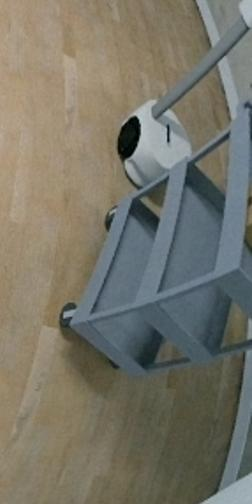

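Emit:
{"method": "move", "body": {"r2": {"base": {"strafe_m": 0.22, "translate_m": 0.14}, "pace": "slow", "contact_limits": {"strafe_m": 0.8}}, "blocking": false, "cameras": []}}

Emit:
{"method": "wait", "body": {"seconds": 6, "cameras": ["r2_head_camera", "r1_head_right_camera"]}}

Scene clock: 1256.53 s.
move: r2 moving
r1.base_odometry: x=-2.252 y=-0.560 heading=-2.269
r1.turned_by_wheels: +0.000
r1.turned_by_imu: +0.000
r1.base_tilt: forward=-1.6 right=+1.3
r1.lidar_m: 3.03 2.05 1.86 1.70 0.25 0.28 1.46 1.40 2.83 1.32 2.02 4.71
r1.base_status: not commanded
r1.joint_positions: lift_m=+0.124 arm_m=+0.000 wrist_yaw_rad=+3.196 wrist_pitch_rad=+0.002 wrist_roll_rad=+0.000 gripper_m=+0.056
r1.joint_status: not commanded
r1.measured_speeds: translate_m=+0.000 strafe_m=+0.000 rotate_rad=+0.000 lift_m=+0.000 arm_m=+0.000 wrist_yaw_rad=+0.000 wrist_pitch_rad=+0.000 wrist_roll_rad=+0.000
r1.motor_effort: lift_m=+19(19) arm_m=+4(4) wheel_0=+0(1) wheel_1=+5(6) wheel_2=-1(1)
r1.servo_current: wrist_yaw_rad=59(59) wrist_pitch_rad=33(52) wrist_roll_rad=59(65) gripper_m=39(46)
r1.contact_limits: translate_m 0.6
r1.hand_pose: x=-0.1218 y=+0.0717 z=+0.3020 quat_wxyz=(-0.027, -0.001, +0.000, +1.000) (m; r1's base frame)
r1.wrist_depth_mm: - 135 - - - 250 188 / - 135 141 - - 253 188 / - 134 164 - - 258 189 / 109 136 214 - - 264 189 / 137 - 1983 - - 307 190 / 1229 1229 197 1205 194 266 191 / - 809 750 798 798 206 190
r2.base_odometry: x=-1.591 y=-1.746 heading=-2.880
r2.turned_by_wheels: +0.000
r2.turned_by_imu: +0.000
r2.base_tilt: forward=-0.6 right=+0.1
r2.lidar_m: 0.42 0.48 1.14 1.07 1.16 1.53 3.30 3.39 3.74 3.59 2.04 0.38
r2.base_status: translate_m moving; strafe_m moving
r2.joint_positions: lift_m=+0.689 arm_m=+0.000 wrist_yaw_rad=+0.003 wrist_pitch_rad=+0.003 wrist_roll_rad=+1.568 gripper_m=-0.010
r2.joint_status: not commanded
r2.measured_speeds: translate_m=+0.027 strafe_m=+0.041 rotate_rad=+0.000 lift_m=+0.000 arm_m=+0.000 wrist_yaw_rad=-0.012 wrist_pitch_rad=+0.000 wrist_roll_rad=+0.000
r2.motor_effort: lift_m=+21(21) arm_m=+5(5) wheel_0=-3(10) wheel_1=+9(9) wheel_2=-9(9)
r2.servo_current: wrist_yaw_rad=39(59) wrist_pitch_rad=39(46) wrist_roll_rad=46(59) gripper_m=65(65)
r2.contact_limits: strafe_m 0.8
r2.hand_pose: x=+0.4595 y=-0.0866 z=+0.8661 quat_wxyz=(+0.708, +0.706, +0.002, +0.000) (m; r2's base frame)
r2.wrist_depth_mm: - - 488 124 181 - - / - 382 384 133 191 - - / - 427 421 142 203 - - / - 488 462 150 216 - - / - - 517 161 231 741 - / - - 189 170 185 1661 517 / - - - 112 - 1808 1308
pictures: none
No camera images: "cameras" was empty.

Scene clock: 1259.93 s.
earlier move: r2 done
r1.base_odometry: x=-2.252 y=-0.560 heading=-2.269
r1.turned_by_wheels: +0.000
r1.turned_by_imu: +0.000
r1.base_tilt: forward=-1.6 right=+1.3
r1.lidar_m: 2.99 2.00 1.86 1.68 0.25 0.30 1.43 1.39 2.85 1.39 2.32 4.73
r1.base_status: not commanded
r1.joint_positions: lift_m=+0.124 arm_m=+0.000 wrist_yaw_rad=+3.196 wrist_pitch_rad=+0.002 wrist_roll_rad=+0.000 gripper_m=+0.056
r1.joint_status: not commanded
r1.measured_speeds: translate_m=+0.000 strafe_m=+0.000 rotate_rad=+0.000 lift_m=+0.000 arm_m=+0.000 wrist_yaw_rad=+0.000 wrist_pitch_rad=+0.000 wrist_roll_rad=+0.000
r1.motor_effort: lift_m=+19(19) arm_m=+4(4) wheel_0=-1(1) wheel_1=+5(6) wheel_2=-1(1)
r1.servo_current: wrist_yaw_rad=52(72) wrist_pitch_rad=39(52) wrist_roll_rad=46(65) gripper_m=46(46)
r1.contact_limits: translate_m 0.6
r1.hand_pose: x=-0.1218 y=+0.0717 z=+0.3020 quat_wxyz=(-0.027, -0.001, +0.000, +1.000) (m; r1's base frame)
r1.wrist_depth_mm: - 135 - - - 250 188 / - 135 141 - - 254 189 / - 133 164 - - 259 189 / 109 135 214 - - 264 189 / 137 - 1983 - - 307 190 / 1229 1229 197 1229 195 265 190 / - 809 759 788 798 206 190
r2.base_odometry: x=-1.666 y=-1.983 heading=-2.881
r2.turned_by_wheels: -0.001
r2.turned_by_imu: -0.002
r2.base_tilt: forward=-0.6 right=+0.1
r2.lidar_m: 0.43 1.28 0.90 0.86 0.93 1.31 3.43 3.53 3.94 3.82 2.12 0.34
r2.base_status: done
r2.joint_positions: lift_m=+0.689 arm_m=+0.000 wrist_yaw_rad=-0.006 wrist_pitch_rad=+0.003 wrist_roll_rad=+1.568 gripper_m=-0.010
r2.joint_status: not commanded
r2.measured_speeds: translate_m=+0.000 strafe_m=+0.000 rotate_rad=+0.000 lift_m=+0.000 arm_m=+0.000 wrist_yaw_rad=+0.000 wrist_pitch_rad=+0.000 wrist_roll_rad=+0.000
r2.motor_effort: lift_m=+21(21) arm_m=+4(5) wheel_0=-9(14) wheel_1=+3(9) wheel_2=-7(14)
r2.servo_current: wrist_yaw_rad=52(65) wrist_pitch_rad=39(46) wrist_roll_rad=46(59) gripper_m=65(72)
r2.contact_limits: strafe_m 0.8
r2.hand_pose: x=+0.4588 y=-0.0890 z=+0.8661 quat_wxyz=(+0.708, +0.706, -0.001, -0.003) (m; r2's base frame)
r2.wrist_depth_mm: - 338 340 - - 150 - / - 382 384 103 163 161 - / - 455 445 112 181 - - / - - 525 125 203 634 - / - - - 145 229 1618 512 / - - 187 163 184 1618 1205 / - - - 112 353 362 370
wait: 3.40 of 6 s (r2 has come to rest)
pictures: r1_head_right_camera, r2_head_camera
Images, in order (width x height): r1_head_right_camera 420x672, r2_head_camera 420x560.

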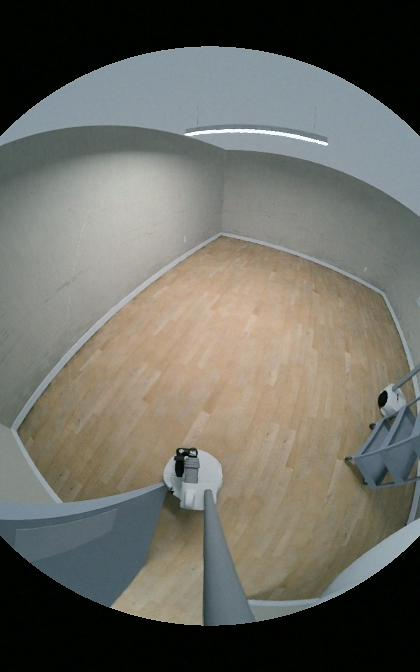

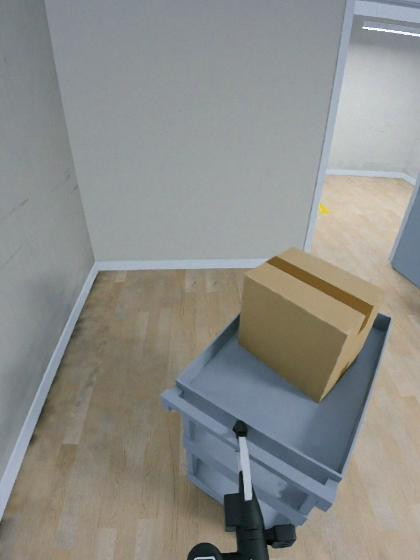

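Emit:
{"method": "move", "body": {"r2": {"base": {"strafe_m": -0.15, "translate_m": 0.13}, "pace": "slow", "contact_limits": {"strafe_m": 0.8}}, "blocking": false, "cameras": []}}

Emit:
{"method": "wait", "body": {"seconds": 5, "cameras": ["r2_head_camera"]}}

Scene clock: 1325.43 s.
move: r2 moving
r1.base_odometry: x=-2.252 y=-0.560 heading=-2.269
r1.turned_by_wheels: +0.000
r1.turned_by_imu: +0.000
r1.base_tilt: forward=-1.6 right=+1.3
r1.lidar_m: 3.00 2.03 1.86 1.72 0.25 0.29 1.45 1.43 1.66 1.40 2.33 4.72
r1.base_status: not commanded
r1.joint_positions: lift_m=+0.124 arm_m=+0.000 wrist_yaw_rad=+3.196 wrist_pitch_rad=+0.002 wrist_roll_rad=+0.000 gripper_m=+0.056
r1.joint_status: not commanded
r1.measured_speeds: translate_m=+0.000 strafe_m=+0.000 rotate_rad=+0.000 lift_m=+0.000 arm_m=+0.000 wrist_yaw_rad=+0.000 wrist_pitch_rad=+0.000 wrist_roll_rad=+0.000
r1.motor_effort: lift_m=+19(19) arm_m=+4(4) wheel_0=-1(1) wheel_1=+5(6) wheel_2=-1(1)
r1.servo_current: wrist_yaw_rad=52(59) wrist_pitch_rad=39(46) wrist_roll_rad=46(59) gripper_m=39(46)
r1.contact_limits: translate_m 0.6
r1.hand_pose: x=-0.1218 y=+0.0717 z=+0.3020 quat_wxyz=(-0.027, -0.001, +0.000, +1.000) (m; r1's base frame)
r1.wrist_depth_mm: - 135 - - - 250 188 / - 134 141 - - 254 189 / - 134 164 - - 259 189 / 109 136 214 - - 264 189 / 137 - - - - 307 190 / 1229 1229 196 1205 194 265 190 / - 820 759 809 788 206 190
r2.base_odometry: x=-1.676 y=-1.976 heading=-2.881
r2.turned_by_wheels: +0.000
r2.turned_by_imu: +0.000
r2.base_tilt: forward=-0.7 right=+0.1
r2.lidar_m: 0.43 1.28 0.92 0.88 0.92 1.29 3.48 3.55 3.95 3.80 2.12 0.34
r2.base_status: translate_m moving; strafe_m moving
r2.joint_positions: lift_m=+0.689 arm_m=+0.000 wrist_yaw_rad=-0.004 wrist_pitch_rad=+0.003 wrist_roll_rad=+1.568 gripper_m=-0.010
r2.joint_status: not commanded
r2.measured_speeds: translate_m=+0.032 strafe_m=-0.036 rotate_rad=+0.004 lift_m=+0.000 arm_m=+0.000 wrist_yaw_rad=+0.029 wrist_pitch_rad=+0.000 wrist_roll_rad=+0.000
r2.motor_effort: lift_m=+21(21) arm_m=+4(4) wheel_0=+13(13) wheel_1=-4(5) wheel_2=-14(14)
r2.servo_current: wrist_yaw_rad=33(65) wrist_pitch_rad=39(46) wrist_roll_rad=39(52) gripper_m=65(65)
r2.contact_limits: strafe_m 0.8
r2.hand_pose: x=+0.4589 y=-0.0884 z=+0.8661 quat_wxyz=(+0.708, +0.706, +0.000, -0.002) (m; r2's base frame)
r2.wrist_depth_mm: - 338 334 - 143 146 - / - 377 387 - 158 155 - / - 455 445 105 176 180 - / - - 530 118 197 640 - / - - - 135 225 1661 512 / - - 188 157 182 1708 1229 / - - - 112 355 364 370
pictures: none
No camera images: "cameras" was empty.

Scene clock: 1328.20 s.
earlier move: r2 done
r1.base_odometry: x=-2.252 y=-0.560 heading=-2.269
r1.turned_by_wheels: +0.000
r1.turned_by_imu: +0.000
r1.base_tilt: forward=-1.6 right=+1.3
r1.lidar_m: 3.01 2.01 1.86 1.70 0.25 0.29 1.48 1.39 1.40 1.27 2.18 4.70
r1.base_status: not commanded
r1.joint_positions: lift_m=+0.124 arm_m=+0.000 wrist_yaw_rad=+3.196 wrist_pitch_rad=+0.002 wrist_roll_rad=+0.000 gripper_m=+0.056
r1.joint_status: not commanded
r1.measured_speeds: translate_m=+0.000 strafe_m=+0.000 rotate_rad=+0.000 lift_m=+0.000 arm_m=+0.000 wrist_yaw_rad=+0.000 wrist_pitch_rad=+0.000 wrist_roll_rad=+0.000
r1.motor_effort: lift_m=+19(19) arm_m=+4(4) wheel_0=-1(1) wheel_1=+5(6) wheel_2=-1(1)
r1.servo_current: wrist_yaw_rad=33(65) wrist_pitch_rad=46(52) wrist_roll_rad=52(85) gripper_m=39(52)
r1.contact_limits: translate_m 0.6
r1.hand_pose: x=-0.1218 y=+0.0717 z=+0.3020 quat_wxyz=(-0.027, -0.001, +0.000, +1.000) (m; r1's base frame)
r1.wrist_depth_mm: - 135 - - - 250 189 / - 135 141 - - 254 189 / - 134 164 - - 259 189 / 109 135 214 - - 263 190 / 137 - 1983 - - 306 190 / 1229 1229 197 1182 195 266 190 / - 809 768 798 798 206 190
r2.base_odometry: x=-1.830 y=-1.872 heading=-2.880
r2.turned_by_wheels: +0.000
r2.turned_by_imu: +0.003
r2.base_tilt: forward=-0.7 right=+0.0
r2.lidar_m: 0.42 1.47 1.05 1.02 1.10 1.46 3.60 3.68 3.81 3.67 1.93 0.38
r2.base_status: done
r2.joint_positions: lift_m=+0.689 arm_m=+0.000 wrist_yaw_rad=+0.006 wrist_pitch_rad=+0.003 wrist_roll_rad=+1.569 gripper_m=-0.010
r2.joint_status: not commanded
r2.measured_speeds: translate_m=+0.000 strafe_m=+0.000 rotate_rad=+0.000 lift_m=+0.000 arm_m=+0.000 wrist_yaw_rad=+0.000 wrist_pitch_rad=+0.000 wrist_roll_rad=+0.000
r2.motor_effort: lift_m=+21(21) arm_m=+4(5) wheel_0=+9(19) wheel_1=-3(6) wheel_2=-2(14)
r2.servo_current: wrist_yaw_rad=65(72) wrist_pitch_rad=39(46) wrist_roll_rad=59(59) gripper_m=65(65)
r2.contact_limits: strafe_m 0.8
r2.hand_pose: x=+0.4598 y=-0.0856 z=+0.8661 quat_wxyz=(+0.708, +0.706, +0.003, +0.001) (m; r2's base frame)
r2.wrist_depth_mm: - 402 397 117 173 - - / 1983 379 379 - 182 - - / - 430 424 134 197 - - / - - 477 146 211 - - / - - 544 155 230 683 - / - - 190 168 183 1708 496 / - - - 112 264 1756 1255
wait: 2.77 of 5 s (r2 has come to rest)
pictures: r2_head_camera
Images, in order (width x height): r2_head_camera 420x560.

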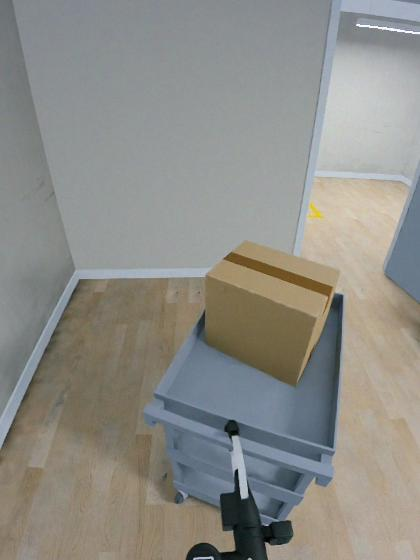

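Emit:
{"method": "zoom_image", "body": {"camera": "r2_head_camera", "region": [140, 240, 360, 520]}}

Scaled by 1.800 from the camera's 420x560 image, which has a finer 1200x1600 frame.

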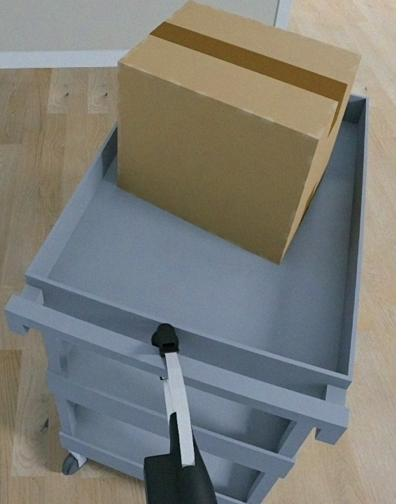

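Emit:
{"method": "move", "body": {"r2": {"joints": {"gripper_m": -0.03}}, "blocking": false, "cameras": []}}

Emit:
{"method": "wait", "body": {"seconds": 1.5, "cameras": []}}

Emit:
{"method": "move", "body": {"r2": {"base": {"strafe_m": -0.50, "translate_m": -0.40}, "pace": "slow", "contact_limits": {"strafe_m": 0.8}}, "blocking": false, "cameras": []}}

Emit:
{"method": "wait", "body": {"seconds": 9, "cameras": ["r2_head_camera"]}}

Scene clock: 1454.47 s.
move: r2 moving
r1.base_odometry: x=-2.252 y=-0.560 heading=-2.269
r1.turned_by_wheels: +0.000
r1.turned_by_imu: +0.000
r1.base_tilt: forward=-1.6 right=+1.3
r1.lidar_m: 3.01 2.04 1.85 1.65 0.25 0.30 1.50 1.38 1.42 1.28 2.15 4.72
r1.base_status: not commanded
r1.joint_positions: lift_m=+0.124 arm_m=+0.000 wrist_yaw_rad=+3.196 wrist_pitch_rad=+0.002 wrist_roll_rad=+0.000 gripper_m=+0.056
r1.joint_status: not commanded
r1.measured_speeds: translate_m=+0.000 strafe_m=+0.000 rotate_rad=+0.000 lift_m=+0.000 arm_m=+0.000 wrist_yaw_rad=+0.000 wrist_pitch_rad=+0.000 wrist_roll_rad=+0.000
r1.motor_effort: lift_m=+19(19) arm_m=+4(4) wheel_0=+0(1) wheel_1=+5(6) wheel_2=-1(1)
r1.servo_current: wrist_yaw_rad=65(65) wrist_pitch_rad=46(46) wrist_roll_rad=39(59) gripper_m=46(46)
r1.contact_limits: translate_m 0.6
r1.hand_pose: x=-0.1218 y=+0.0717 z=+0.3020 quat_wxyz=(-0.027, -0.001, +0.000, +1.000) (m; r1's base frame)
r1.wrist_depth_mm: - 135 - - - 250 188 / - 135 141 - - 253 188 / - 134 164 - - 259 189 / 109 135 213 - - 264 189 / 137 - 1983 - - 307 190 / 1229 1255 197 1205 195 266 190 / - 809 759 798 798 206 191
r2.base_odometry: x=-1.830 y=-1.872 heading=-2.880
r2.turned_by_wheels: +0.000
r2.turned_by_imu: +0.000
r2.base_tilt: forward=-0.6 right=+0.1
r2.lidar_m: 0.41 0.49 1.06 1.02 1.08 1.48 3.58 3.67 3.80 3.65 1.94 0.37
r2.base_status: not commanded
r2.joint_positions: lift_m=+0.689 arm_m=+0.000 wrist_yaw_rad=+0.006 wrist_pitch_rad=+0.003 wrist_roll_rad=+1.569 gripper_m=-0.027
r2.joint_status: gripper_m moving
r2.measured_speeds: translate_m=+0.000 strafe_m=+0.000 rotate_rad=+0.000 lift_m=+0.000 arm_m=+0.000 wrist_yaw_rad=+0.000 wrist_pitch_rad=+0.000 wrist_roll_rad=+0.000
r2.motor_effort: lift_m=+21(21) arm_m=+4(5) wheel_0=+8(10) wheel_1=-3(3) wheel_2=-2(3)
r2.servo_current: wrist_yaw_rad=46(59) wrist_pitch_rad=39(46) wrist_roll_rad=46(59) gripper_m=156(176)
r2.contact_limits: strafe_m 0.8
r2.hand_pose: x=+0.4598 y=-0.0856 z=+0.8661 quat_wxyz=(+0.708, +0.706, +0.003, +0.001) (m; r2's base frame)
r2.wrist_depth_mm: - 402 397 115 172 - - / 1983 377 379 - 181 - - / - 430 424 133 196 - - / - - 473 144 210 - - / - - 535 154 227 691 - / - - 186 167 182 1661 496 / - - - 113 262 1808 1182
pictures: none
No camera images: "cameras" was empty.

Scene clock: 1454.80 s.
earlier move: r2 done
r1.base_odometry: x=-2.252 y=-0.560 heading=-2.269
r1.turned_by_wheels: +0.000
r1.turned_by_imu: +0.000
r1.base_tilt: forward=-1.6 right=+1.3
r1.lidar_m: 3.04 2.00 1.87 1.68 0.25 0.28 1.44 1.39 1.40 1.28 2.16 4.73
r1.base_status: not commanded
r1.joint_positions: lift_m=+0.124 arm_m=+0.000 wrist_yaw_rad=+3.196 wrist_pitch_rad=+0.002 wrist_roll_rad=+0.000 gripper_m=+0.056
r1.joint_status: not commanded
r1.measured_speeds: translate_m=+0.000 strafe_m=+0.000 rotate_rad=+0.000 lift_m=+0.000 arm_m=+0.000 wrist_yaw_rad=+0.000 wrist_pitch_rad=+0.000 wrist_roll_rad=+0.000
r1.motor_effort: lift_m=+19(19) arm_m=+4(4) wheel_0=+0(1) wheel_1=+5(6) wheel_2=-1(1)
r1.servo_current: wrist_yaw_rad=39(65) wrist_pitch_rad=46(46) wrist_roll_rad=52(65) gripper_m=46(46)
r1.contact_limits: translate_m 0.6
r1.hand_pose: x=-0.1218 y=+0.0717 z=+0.3020 quat_wxyz=(-0.027, -0.001, +0.000, +1.000) (m; r1's base frame)
r1.wrist_depth_mm: - 135 - - - 250 188 / - 135 141 - - 253 189 / - 134 164 - - 258 189 / 109 135 214 - - 264 189 / 137 - - - - 307 190 / 1229 1229 196 1205 195 265 190 / - 809 759 809 788 206 190
r2.base_odometry: x=-1.830 y=-1.872 heading=-2.880
r2.turned_by_wheels: +0.000
r2.turned_by_imu: +0.000
r2.base_tilt: forward=-0.6 right=+0.0
r2.lidar_m: 0.42 0.50 1.07 1.03 1.10 1.52 3.61 3.69 3.82 3.65 1.93 0.36
r2.base_status: not commanded
r2.joint_positions: lift_m=+0.689 arm_m=+0.000 wrist_yaw_rad=+0.006 wrist_pitch_rad=+0.003 wrist_roll_rad=+1.569 gripper_m=-0.029
r2.joint_status: all done
r2.measured_speeds: translate_m=+0.000 strafe_m=+0.000 rotate_rad=+0.000 lift_m=+0.000 arm_m=+0.000 wrist_yaw_rad=+0.000 wrist_pitch_rad=+0.000 wrist_roll_rad=+0.000
r2.motor_effort: lift_m=+21(21) arm_m=+4(5) wheel_0=+8(10) wheel_1=-3(3) wheel_2=-1(3)
r2.servo_current: wrist_yaw_rad=46(59) wrist_pitch_rad=39(46) wrist_roll_rad=46(59) gripper_m=104(176)
r2.contact_limits: strafe_m 0.8
r2.hand_pose: x=+0.4598 y=-0.0856 z=+0.8661 quat_wxyz=(+0.708, +0.706, +0.003, +0.001) (m; r2's base frame)
r2.wrist_depth_mm: - 402 397 115 172 - - / - 379 379 - 180 - - / - 430 424 133 196 - - / - - 473 144 210 - - / - - 535 153 227 699 - / - - 185 166 183 1661 496 / - - - 112 260 1708 1182
wait: 0.33 of 1.5 s (r2 has come to rest)
pictures: none
No camera images: "cameras" was empty.

Scene clock: 1455.30 s.
move: r2 moving
r1.base_odometry: x=-2.252 y=-0.560 heading=-2.269
r1.turned_by_wheels: +0.000
r1.turned_by_imu: +0.000
r1.base_tilt: forward=-1.6 right=+1.3
r1.lidar_m: 3.00 2.03 1.86 1.70 0.25 0.31 1.47 1.42 1.40 1.29 2.11 4.72
r1.base_status: not commanded
r1.joint_positions: lift_m=+0.124 arm_m=+0.000 wrist_yaw_rad=+3.196 wrist_pitch_rad=+0.002 wrist_roll_rad=+0.000 gripper_m=+0.056
r1.joint_status: not commanded
r1.measured_speeds: translate_m=+0.000 strafe_m=+0.000 rotate_rad=+0.000 lift_m=+0.000 arm_m=+0.000 wrist_yaw_rad=+0.000 wrist_pitch_rad=+0.000 wrist_roll_rad=+0.000
r1.motor_effort: lift_m=+19(19) arm_m=+4(4) wheel_0=-1(1) wheel_1=+6(6) wheel_2=-1(1)
r1.servo_current: wrist_yaw_rad=39(65) wrist_pitch_rad=39(46) wrist_roll_rad=52(59) gripper_m=39(46)
r1.contact_limits: translate_m 0.6
r1.hand_pose: x=-0.1218 y=+0.0717 z=+0.3020 quat_wxyz=(-0.027, -0.001, +0.000, +1.000) (m; r1's base frame)
r1.wrist_depth_mm: - 135 - - - 250 188 / - 135 141 - - 253 189 / - 133 164 - - 259 189 / 109 136 214 - - 263 189 / 137 - - - - 307 190 / 1229 1229 197 1205 194 265 190 / - 809 759 809 788 206 190
r2.base_odometry: x=-1.825 y=-1.860 heading=-2.879
r2.turned_by_wheels: +0.001
r2.turned_by_imu: +0.001
r2.base_tilt: forward=-0.7 right=+0.0
r2.lidar_m: 0.43 0.49 1.08 1.04 1.10 1.53 3.59 3.66 3.74 3.66 1.92 0.38
r2.base_status: translate_m moving; strafe_m moving
r2.joint_positions: lift_m=+0.689 arm_m=+0.000 wrist_yaw_rad=+0.006 wrist_pitch_rad=+0.003 wrist_roll_rad=+1.569 gripper_m=-0.029
r2.joint_status: not commanded
r2.measured_speeds: translate_m=-0.031 strafe_m=-0.039 rotate_rad=-0.001 lift_m=+0.000 arm_m=+0.000 wrist_yaw_rad=+0.000 wrist_pitch_rad=+0.000 wrist_roll_rad=+0.000
r2.motor_effort: lift_m=+21(21) arm_m=+4(5) wheel_0=+9(12) wheel_1=-10(10) wheel_2=+13(14)
r2.servo_current: wrist_yaw_rad=65(65) wrist_pitch_rad=39(46) wrist_roll_rad=46(52) gripper_m=104(117)
r2.contact_limits: strafe_m 0.8
r2.hand_pose: x=+0.4598 y=-0.0856 z=+0.8661 quat_wxyz=(+0.708, +0.706, +0.003, +0.001) (m; r2's base frame)
r2.wrist_depth_mm: - 418 407 117 175 - - / - 379 382 - 182 - - / - 427 421 134 196 - - / - 496 473 145 211 - - / - - 535 154 226 707 - / - - 186 167 181 1661 496 / - - - 112 259 1708 1255
pictures: none
No camera images: "cameras" was empty.

Scene clock: 1462.47 s.
earlier move: r2 done
r1.base_odometry: x=-2.252 y=-0.560 heading=-2.269
r1.turned_by_wheels: +0.000
r1.turned_by_imu: +0.000
r1.base_tilt: forward=-1.6 right=+1.2
r1.lidar_m: 3.00 2.04 1.87 1.67 0.25 0.26 1.47 1.40 2.84 1.35 1.40 4.72
r1.base_status: not commanded
r1.joint_positions: lift_m=+0.124 arm_m=+0.000 wrist_yaw_rad=+3.196 wrist_pitch_rad=+0.002 wrist_roll_rad=+0.000 gripper_m=+0.056
r1.joint_status: not commanded
r1.measured_speeds: translate_m=+0.000 strafe_m=+0.000 rotate_rad=+0.000 lift_m=+0.000 arm_m=+0.000 wrist_yaw_rad=+0.000 wrist_pitch_rad=+0.000 wrist_roll_rad=+0.000
r1.motor_effort: lift_m=+19(19) arm_m=+4(4) wheel_0=+0(1) wheel_1=+5(6) wheel_2=-1(1)
r1.servo_current: wrist_yaw_rad=46(78) wrist_pitch_rad=46(52) wrist_roll_rad=46(72) gripper_m=46(52)
r1.contact_limits: translate_m 0.6
r1.hand_pose: x=-0.1218 y=+0.0717 z=+0.3020 quat_wxyz=(-0.027, -0.001, +0.000, +1.000) (m; r1's base frame)
r1.wrist_depth_mm: - 135 - - - 250 189 / - 135 141 - - 254 188 / - 134 164 - - 258 189 / 109 135 214 - - 264 189 / 137 - 1983 - - 309 190 / 1229 1229 196 1205 194 266 190 / - 809 768 798 788 206 190
r2.base_odometry: x=-1.573 y=-1.286 heading=-2.880
r2.turned_by_wheels: +0.000
r2.turned_by_imu: +0.001
r2.base_tilt: forward=-0.7 right=+0.1
r2.lidar_m: 0.32 0.27 1.58 1.54 1.60 2.23 3.16 3.26 3.26 3.16 1.96 0.45
r2.base_status: done
r2.joint_positions: lift_m=+0.689 arm_m=+0.000 wrist_yaw_rad=+0.006 wrist_pitch_rad=+0.003 wrist_roll_rad=+1.569 gripper_m=-0.029
r2.joint_status: not commanded
r2.measured_speeds: translate_m=+0.000 strafe_m=+0.000 rotate_rad=+0.000 lift_m=+0.000 arm_m=+0.000 wrist_yaw_rad=+0.000 wrist_pitch_rad=+0.000 wrist_roll_rad=+0.000
r2.motor_effort: lift_m=+21(21) arm_m=-3(5) wheel_0=+5(12) wheel_1=-4(10) wheel_2=+7(15)
r2.servo_current: wrist_yaw_rad=52(72) wrist_pitch_rad=46(52) wrist_roll_rad=52(65) gripper_m=98(117)
r2.contact_limits: strafe_m 0.8
r2.hand_pose: x=+0.4598 y=-0.0856 z=+0.8661 quat_wxyz=(+0.708, +0.706, +0.003, +0.001) (m; r2's base frame)
r2.wrist_depth_mm: - - - 281 - 1576 1118 / - - - 294 304 1537 1138 / - - - 272 278 1756 - / - - - 200 260 - - / - 455 452 185 246 - - / - 445 185 175 181 - - / - - 427 112 218 - -
wait: 7.17 of 9 s (r2 has come to rest)
pictures: r2_head_camera
Images, in order (width x height): r2_head_camera 420x560.

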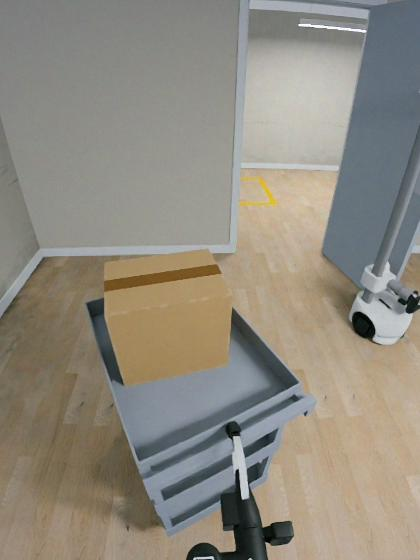

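Emit:
{"method": "move", "body": {"r2": {"base": {"strafe_m": -0.25, "translate_m": -0.43}, "pace": "default", "contact_limits": {"strafe_m": 0.8}}, "blocking": false, "cameras": []}}

Emit:
{"method": "wait", "body": {"seconds": 5, "cameras": ["r2_head_camera"]}}

Scene clock: 1486.73 s.
move: r2 moving
r1.base_odometry: x=-2.252 y=-0.560 heading=-2.269
r1.turned_by_wheels: +0.000
r1.turned_by_imu: +0.000
r1.base_tilt: forward=-1.6 right=+1.3
r1.lidar_m: 3.00 2.01 1.86 1.68 0.25 0.28 1.49 1.40 2.84 1.33 1.40 4.72
r1.base_status: not commanded
r1.joint_positions: lift_m=+0.124 arm_m=+0.000 wrist_yaw_rad=+3.196 wrist_pitch_rad=+0.002 wrist_roll_rad=+0.000 gripper_m=+0.056
r1.joint_status: not commanded
r1.measured_speeds: translate_m=+0.000 strafe_m=+0.000 rotate_rad=+0.000 lift_m=+0.000 arm_m=+0.000 wrist_yaw_rad=+0.000 wrist_pitch_rad=+0.000 wrist_roll_rad=+0.000
r1.motor_effort: lift_m=+19(19) arm_m=+4(4) wheel_0=-1(1) wheel_1=+5(6) wheel_2=-1(1)
r1.servo_current: wrist_yaw_rad=59(65) wrist_pitch_rad=39(46) wrist_roll_rad=46(59) gripper_m=39(39)
r1.contact_limits: translate_m 0.6
r1.hand_pose: x=-0.1218 y=+0.0717 z=+0.3020 quat_wxyz=(-0.027, -0.001, +0.000, +1.000) (m; r1's base frame)
r1.wrist_depth_mm: - 135 - - - 250 188 / - 135 141 - - 254 189 / - 133 164 - - 259 189 / 109 135 214 - - 264 190 / 137 - - - - 306 190 / 1229 1229 197 1205 195 266 190 / - 820 759 798 798 206 190
r2.base_odometry: x=-1.548 y=-1.260 heading=-2.879
r2.turned_by_wheels: +0.001
r2.turned_by_imu: +0.001
r2.base_tilt: forward=-0.6 right=+0.1
r2.lidar_m: 0.30 0.31 1.62 1.55 1.60 2.23 3.11 3.23 3.27 3.15 3.29 0.46
r2.base_status: translate_m moving; strafe_m moving
r2.joint_positions: lift_m=+0.689 arm_m=+0.000 wrist_yaw_rad=+0.008 wrist_pitch_rad=+0.003 wrist_roll_rad=+1.569 gripper_m=-0.029
r2.joint_status: not commanded
r2.measured_speeds: translate_m=-0.121 strafe_m=-0.072 rotate_rad=-0.005 lift_m=+0.000 arm_m=+0.000 wrist_yaw_rad=+0.000 wrist_pitch_rad=+0.000 wrist_roll_rad=+0.000
r2.motor_effort: lift_m=+21(21) arm_m=-3(4) wheel_0=+5(7) wheel_1=-12(13) wheel_2=+19(23)
r2.servo_current: wrist_yaw_rad=65(65) wrist_pitch_rad=39(46) wrist_roll_rad=46(59) gripper_m=104(111)
r2.contact_limits: strafe_m 0.8
r2.hand_pose: x=+0.4600 y=-0.0851 z=+0.8661 quat_wxyz=(+0.708, +0.706, +0.004, +0.002) (m; r2's base frame)
r2.wrist_depth_mm: - - - 281 - 1618 1138 / - - - 297 315 1537 345 / - - - 272 286 1708 - / - - - 198 263 - - / - - 455 186 245 - - / - 445 186 175 182 - - / - - 430 112 217 - -
pictures: none
No camera images: "cameras" was empty.

Scene clock: 1489.20 s.
earlier move: r2 done
r1.base_odometry: x=-2.252 y=-0.560 heading=-2.269
r1.turned_by_wheels: +0.000
r1.turned_by_imu: +0.000
r1.base_tilt: forward=-1.6 right=+1.3
r1.lidar_m: 2.97 2.01 1.87 1.65 0.25 0.32 1.45 1.39 2.86 1.53 1.47 4.72
r1.base_status: not commanded
r1.joint_positions: lift_m=+0.124 arm_m=+0.000 wrist_yaw_rad=+3.196 wrist_pitch_rad=+0.002 wrist_roll_rad=+0.000 gripper_m=+0.056
r1.joint_status: not commanded
r1.measured_speeds: translate_m=+0.000 strafe_m=+0.000 rotate_rad=+0.000 lift_m=+0.000 arm_m=+0.000 wrist_yaw_rad=+0.000 wrist_pitch_rad=+0.000 wrist_roll_rad=+0.000
r1.motor_effort: lift_m=+19(19) arm_m=+4(4) wheel_0=-1(1) wheel_1=+5(6) wheel_2=-1(1)
r1.servo_current: wrist_yaw_rad=59(65) wrist_pitch_rad=39(52) wrist_roll_rad=59(72) gripper_m=39(46)
r1.contact_limits: translate_m 0.6
r1.hand_pose: x=-0.1218 y=+0.0717 z=+0.3020 quat_wxyz=(-0.027, -0.001, +0.000, +1.000) (m; r1's base frame)
r1.wrist_depth_mm: - 135 - - - 250 189 / - 135 141 - - 253 189 / - 133 164 - - 258 189 / 109 135 213 - - 263 189 / 137 - 1983 - - 307 190 / 1229 1229 196 1182 194 266 190 / - 809 759 798 788 206 190
r2.base_odometry: x=-1.223 y=-0.933 heading=-2.879
r2.turned_by_wheels: +0.000
r2.turned_by_imu: +0.002
r2.base_tilt: forward=-0.7 right=+0.1
r2.lidar_m: 0.27 0.27 1.84 1.78 1.80 2.60 2.71 2.83 3.02 2.90 3.05 0.49
r2.base_status: done
r2.joint_positions: lift_m=+0.689 arm_m=+0.000 wrist_yaw_rad=+0.004 wrist_pitch_rad=+0.003 wrist_roll_rad=+1.569 gripper_m=-0.029
r2.joint_status: not commanded
r2.measured_speeds: translate_m=+0.000 strafe_m=+0.000 rotate_rad=+0.000 lift_m=+0.000 arm_m=+0.000 wrist_yaw_rad=+0.000 wrist_pitch_rad=+0.000 wrist_roll_rad=+0.000
r2.motor_effort: lift_m=+21(21) arm_m=-3(4) wheel_0=+5(11) wheel_1=-1(13) wheel_2=+4(23)
r2.servo_current: wrist_yaw_rad=46(72) wrist_pitch_rad=39(46) wrist_roll_rad=39(59) gripper_m=91(111)
r2.contact_limits: strafe_m 0.8
r2.hand_pose: x=+0.4596 y=-0.0862 z=+0.8661 quat_wxyz=(+0.708, +0.706, +0.002, +0.000) (m; r2's base frame)
r2.wrist_depth_mm: - - - 314 1921 1756 1205 / - - - 343 366 1499 1118 / - - - 310 327 1661 1308 / - - - 274 282 1808 - / - - - 193 252 - - / - 449 186 171 181 - - / - 418 410 112 208 - -
wait: 2.47 of 5 s (r2 has come to rest)
pictures: r2_head_camera
Images, in order (width x height): r2_head_camera 420x560.

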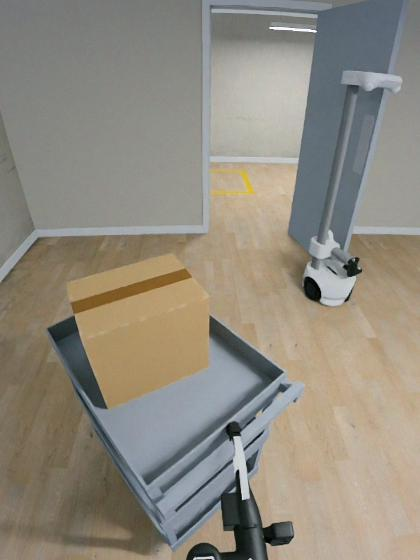

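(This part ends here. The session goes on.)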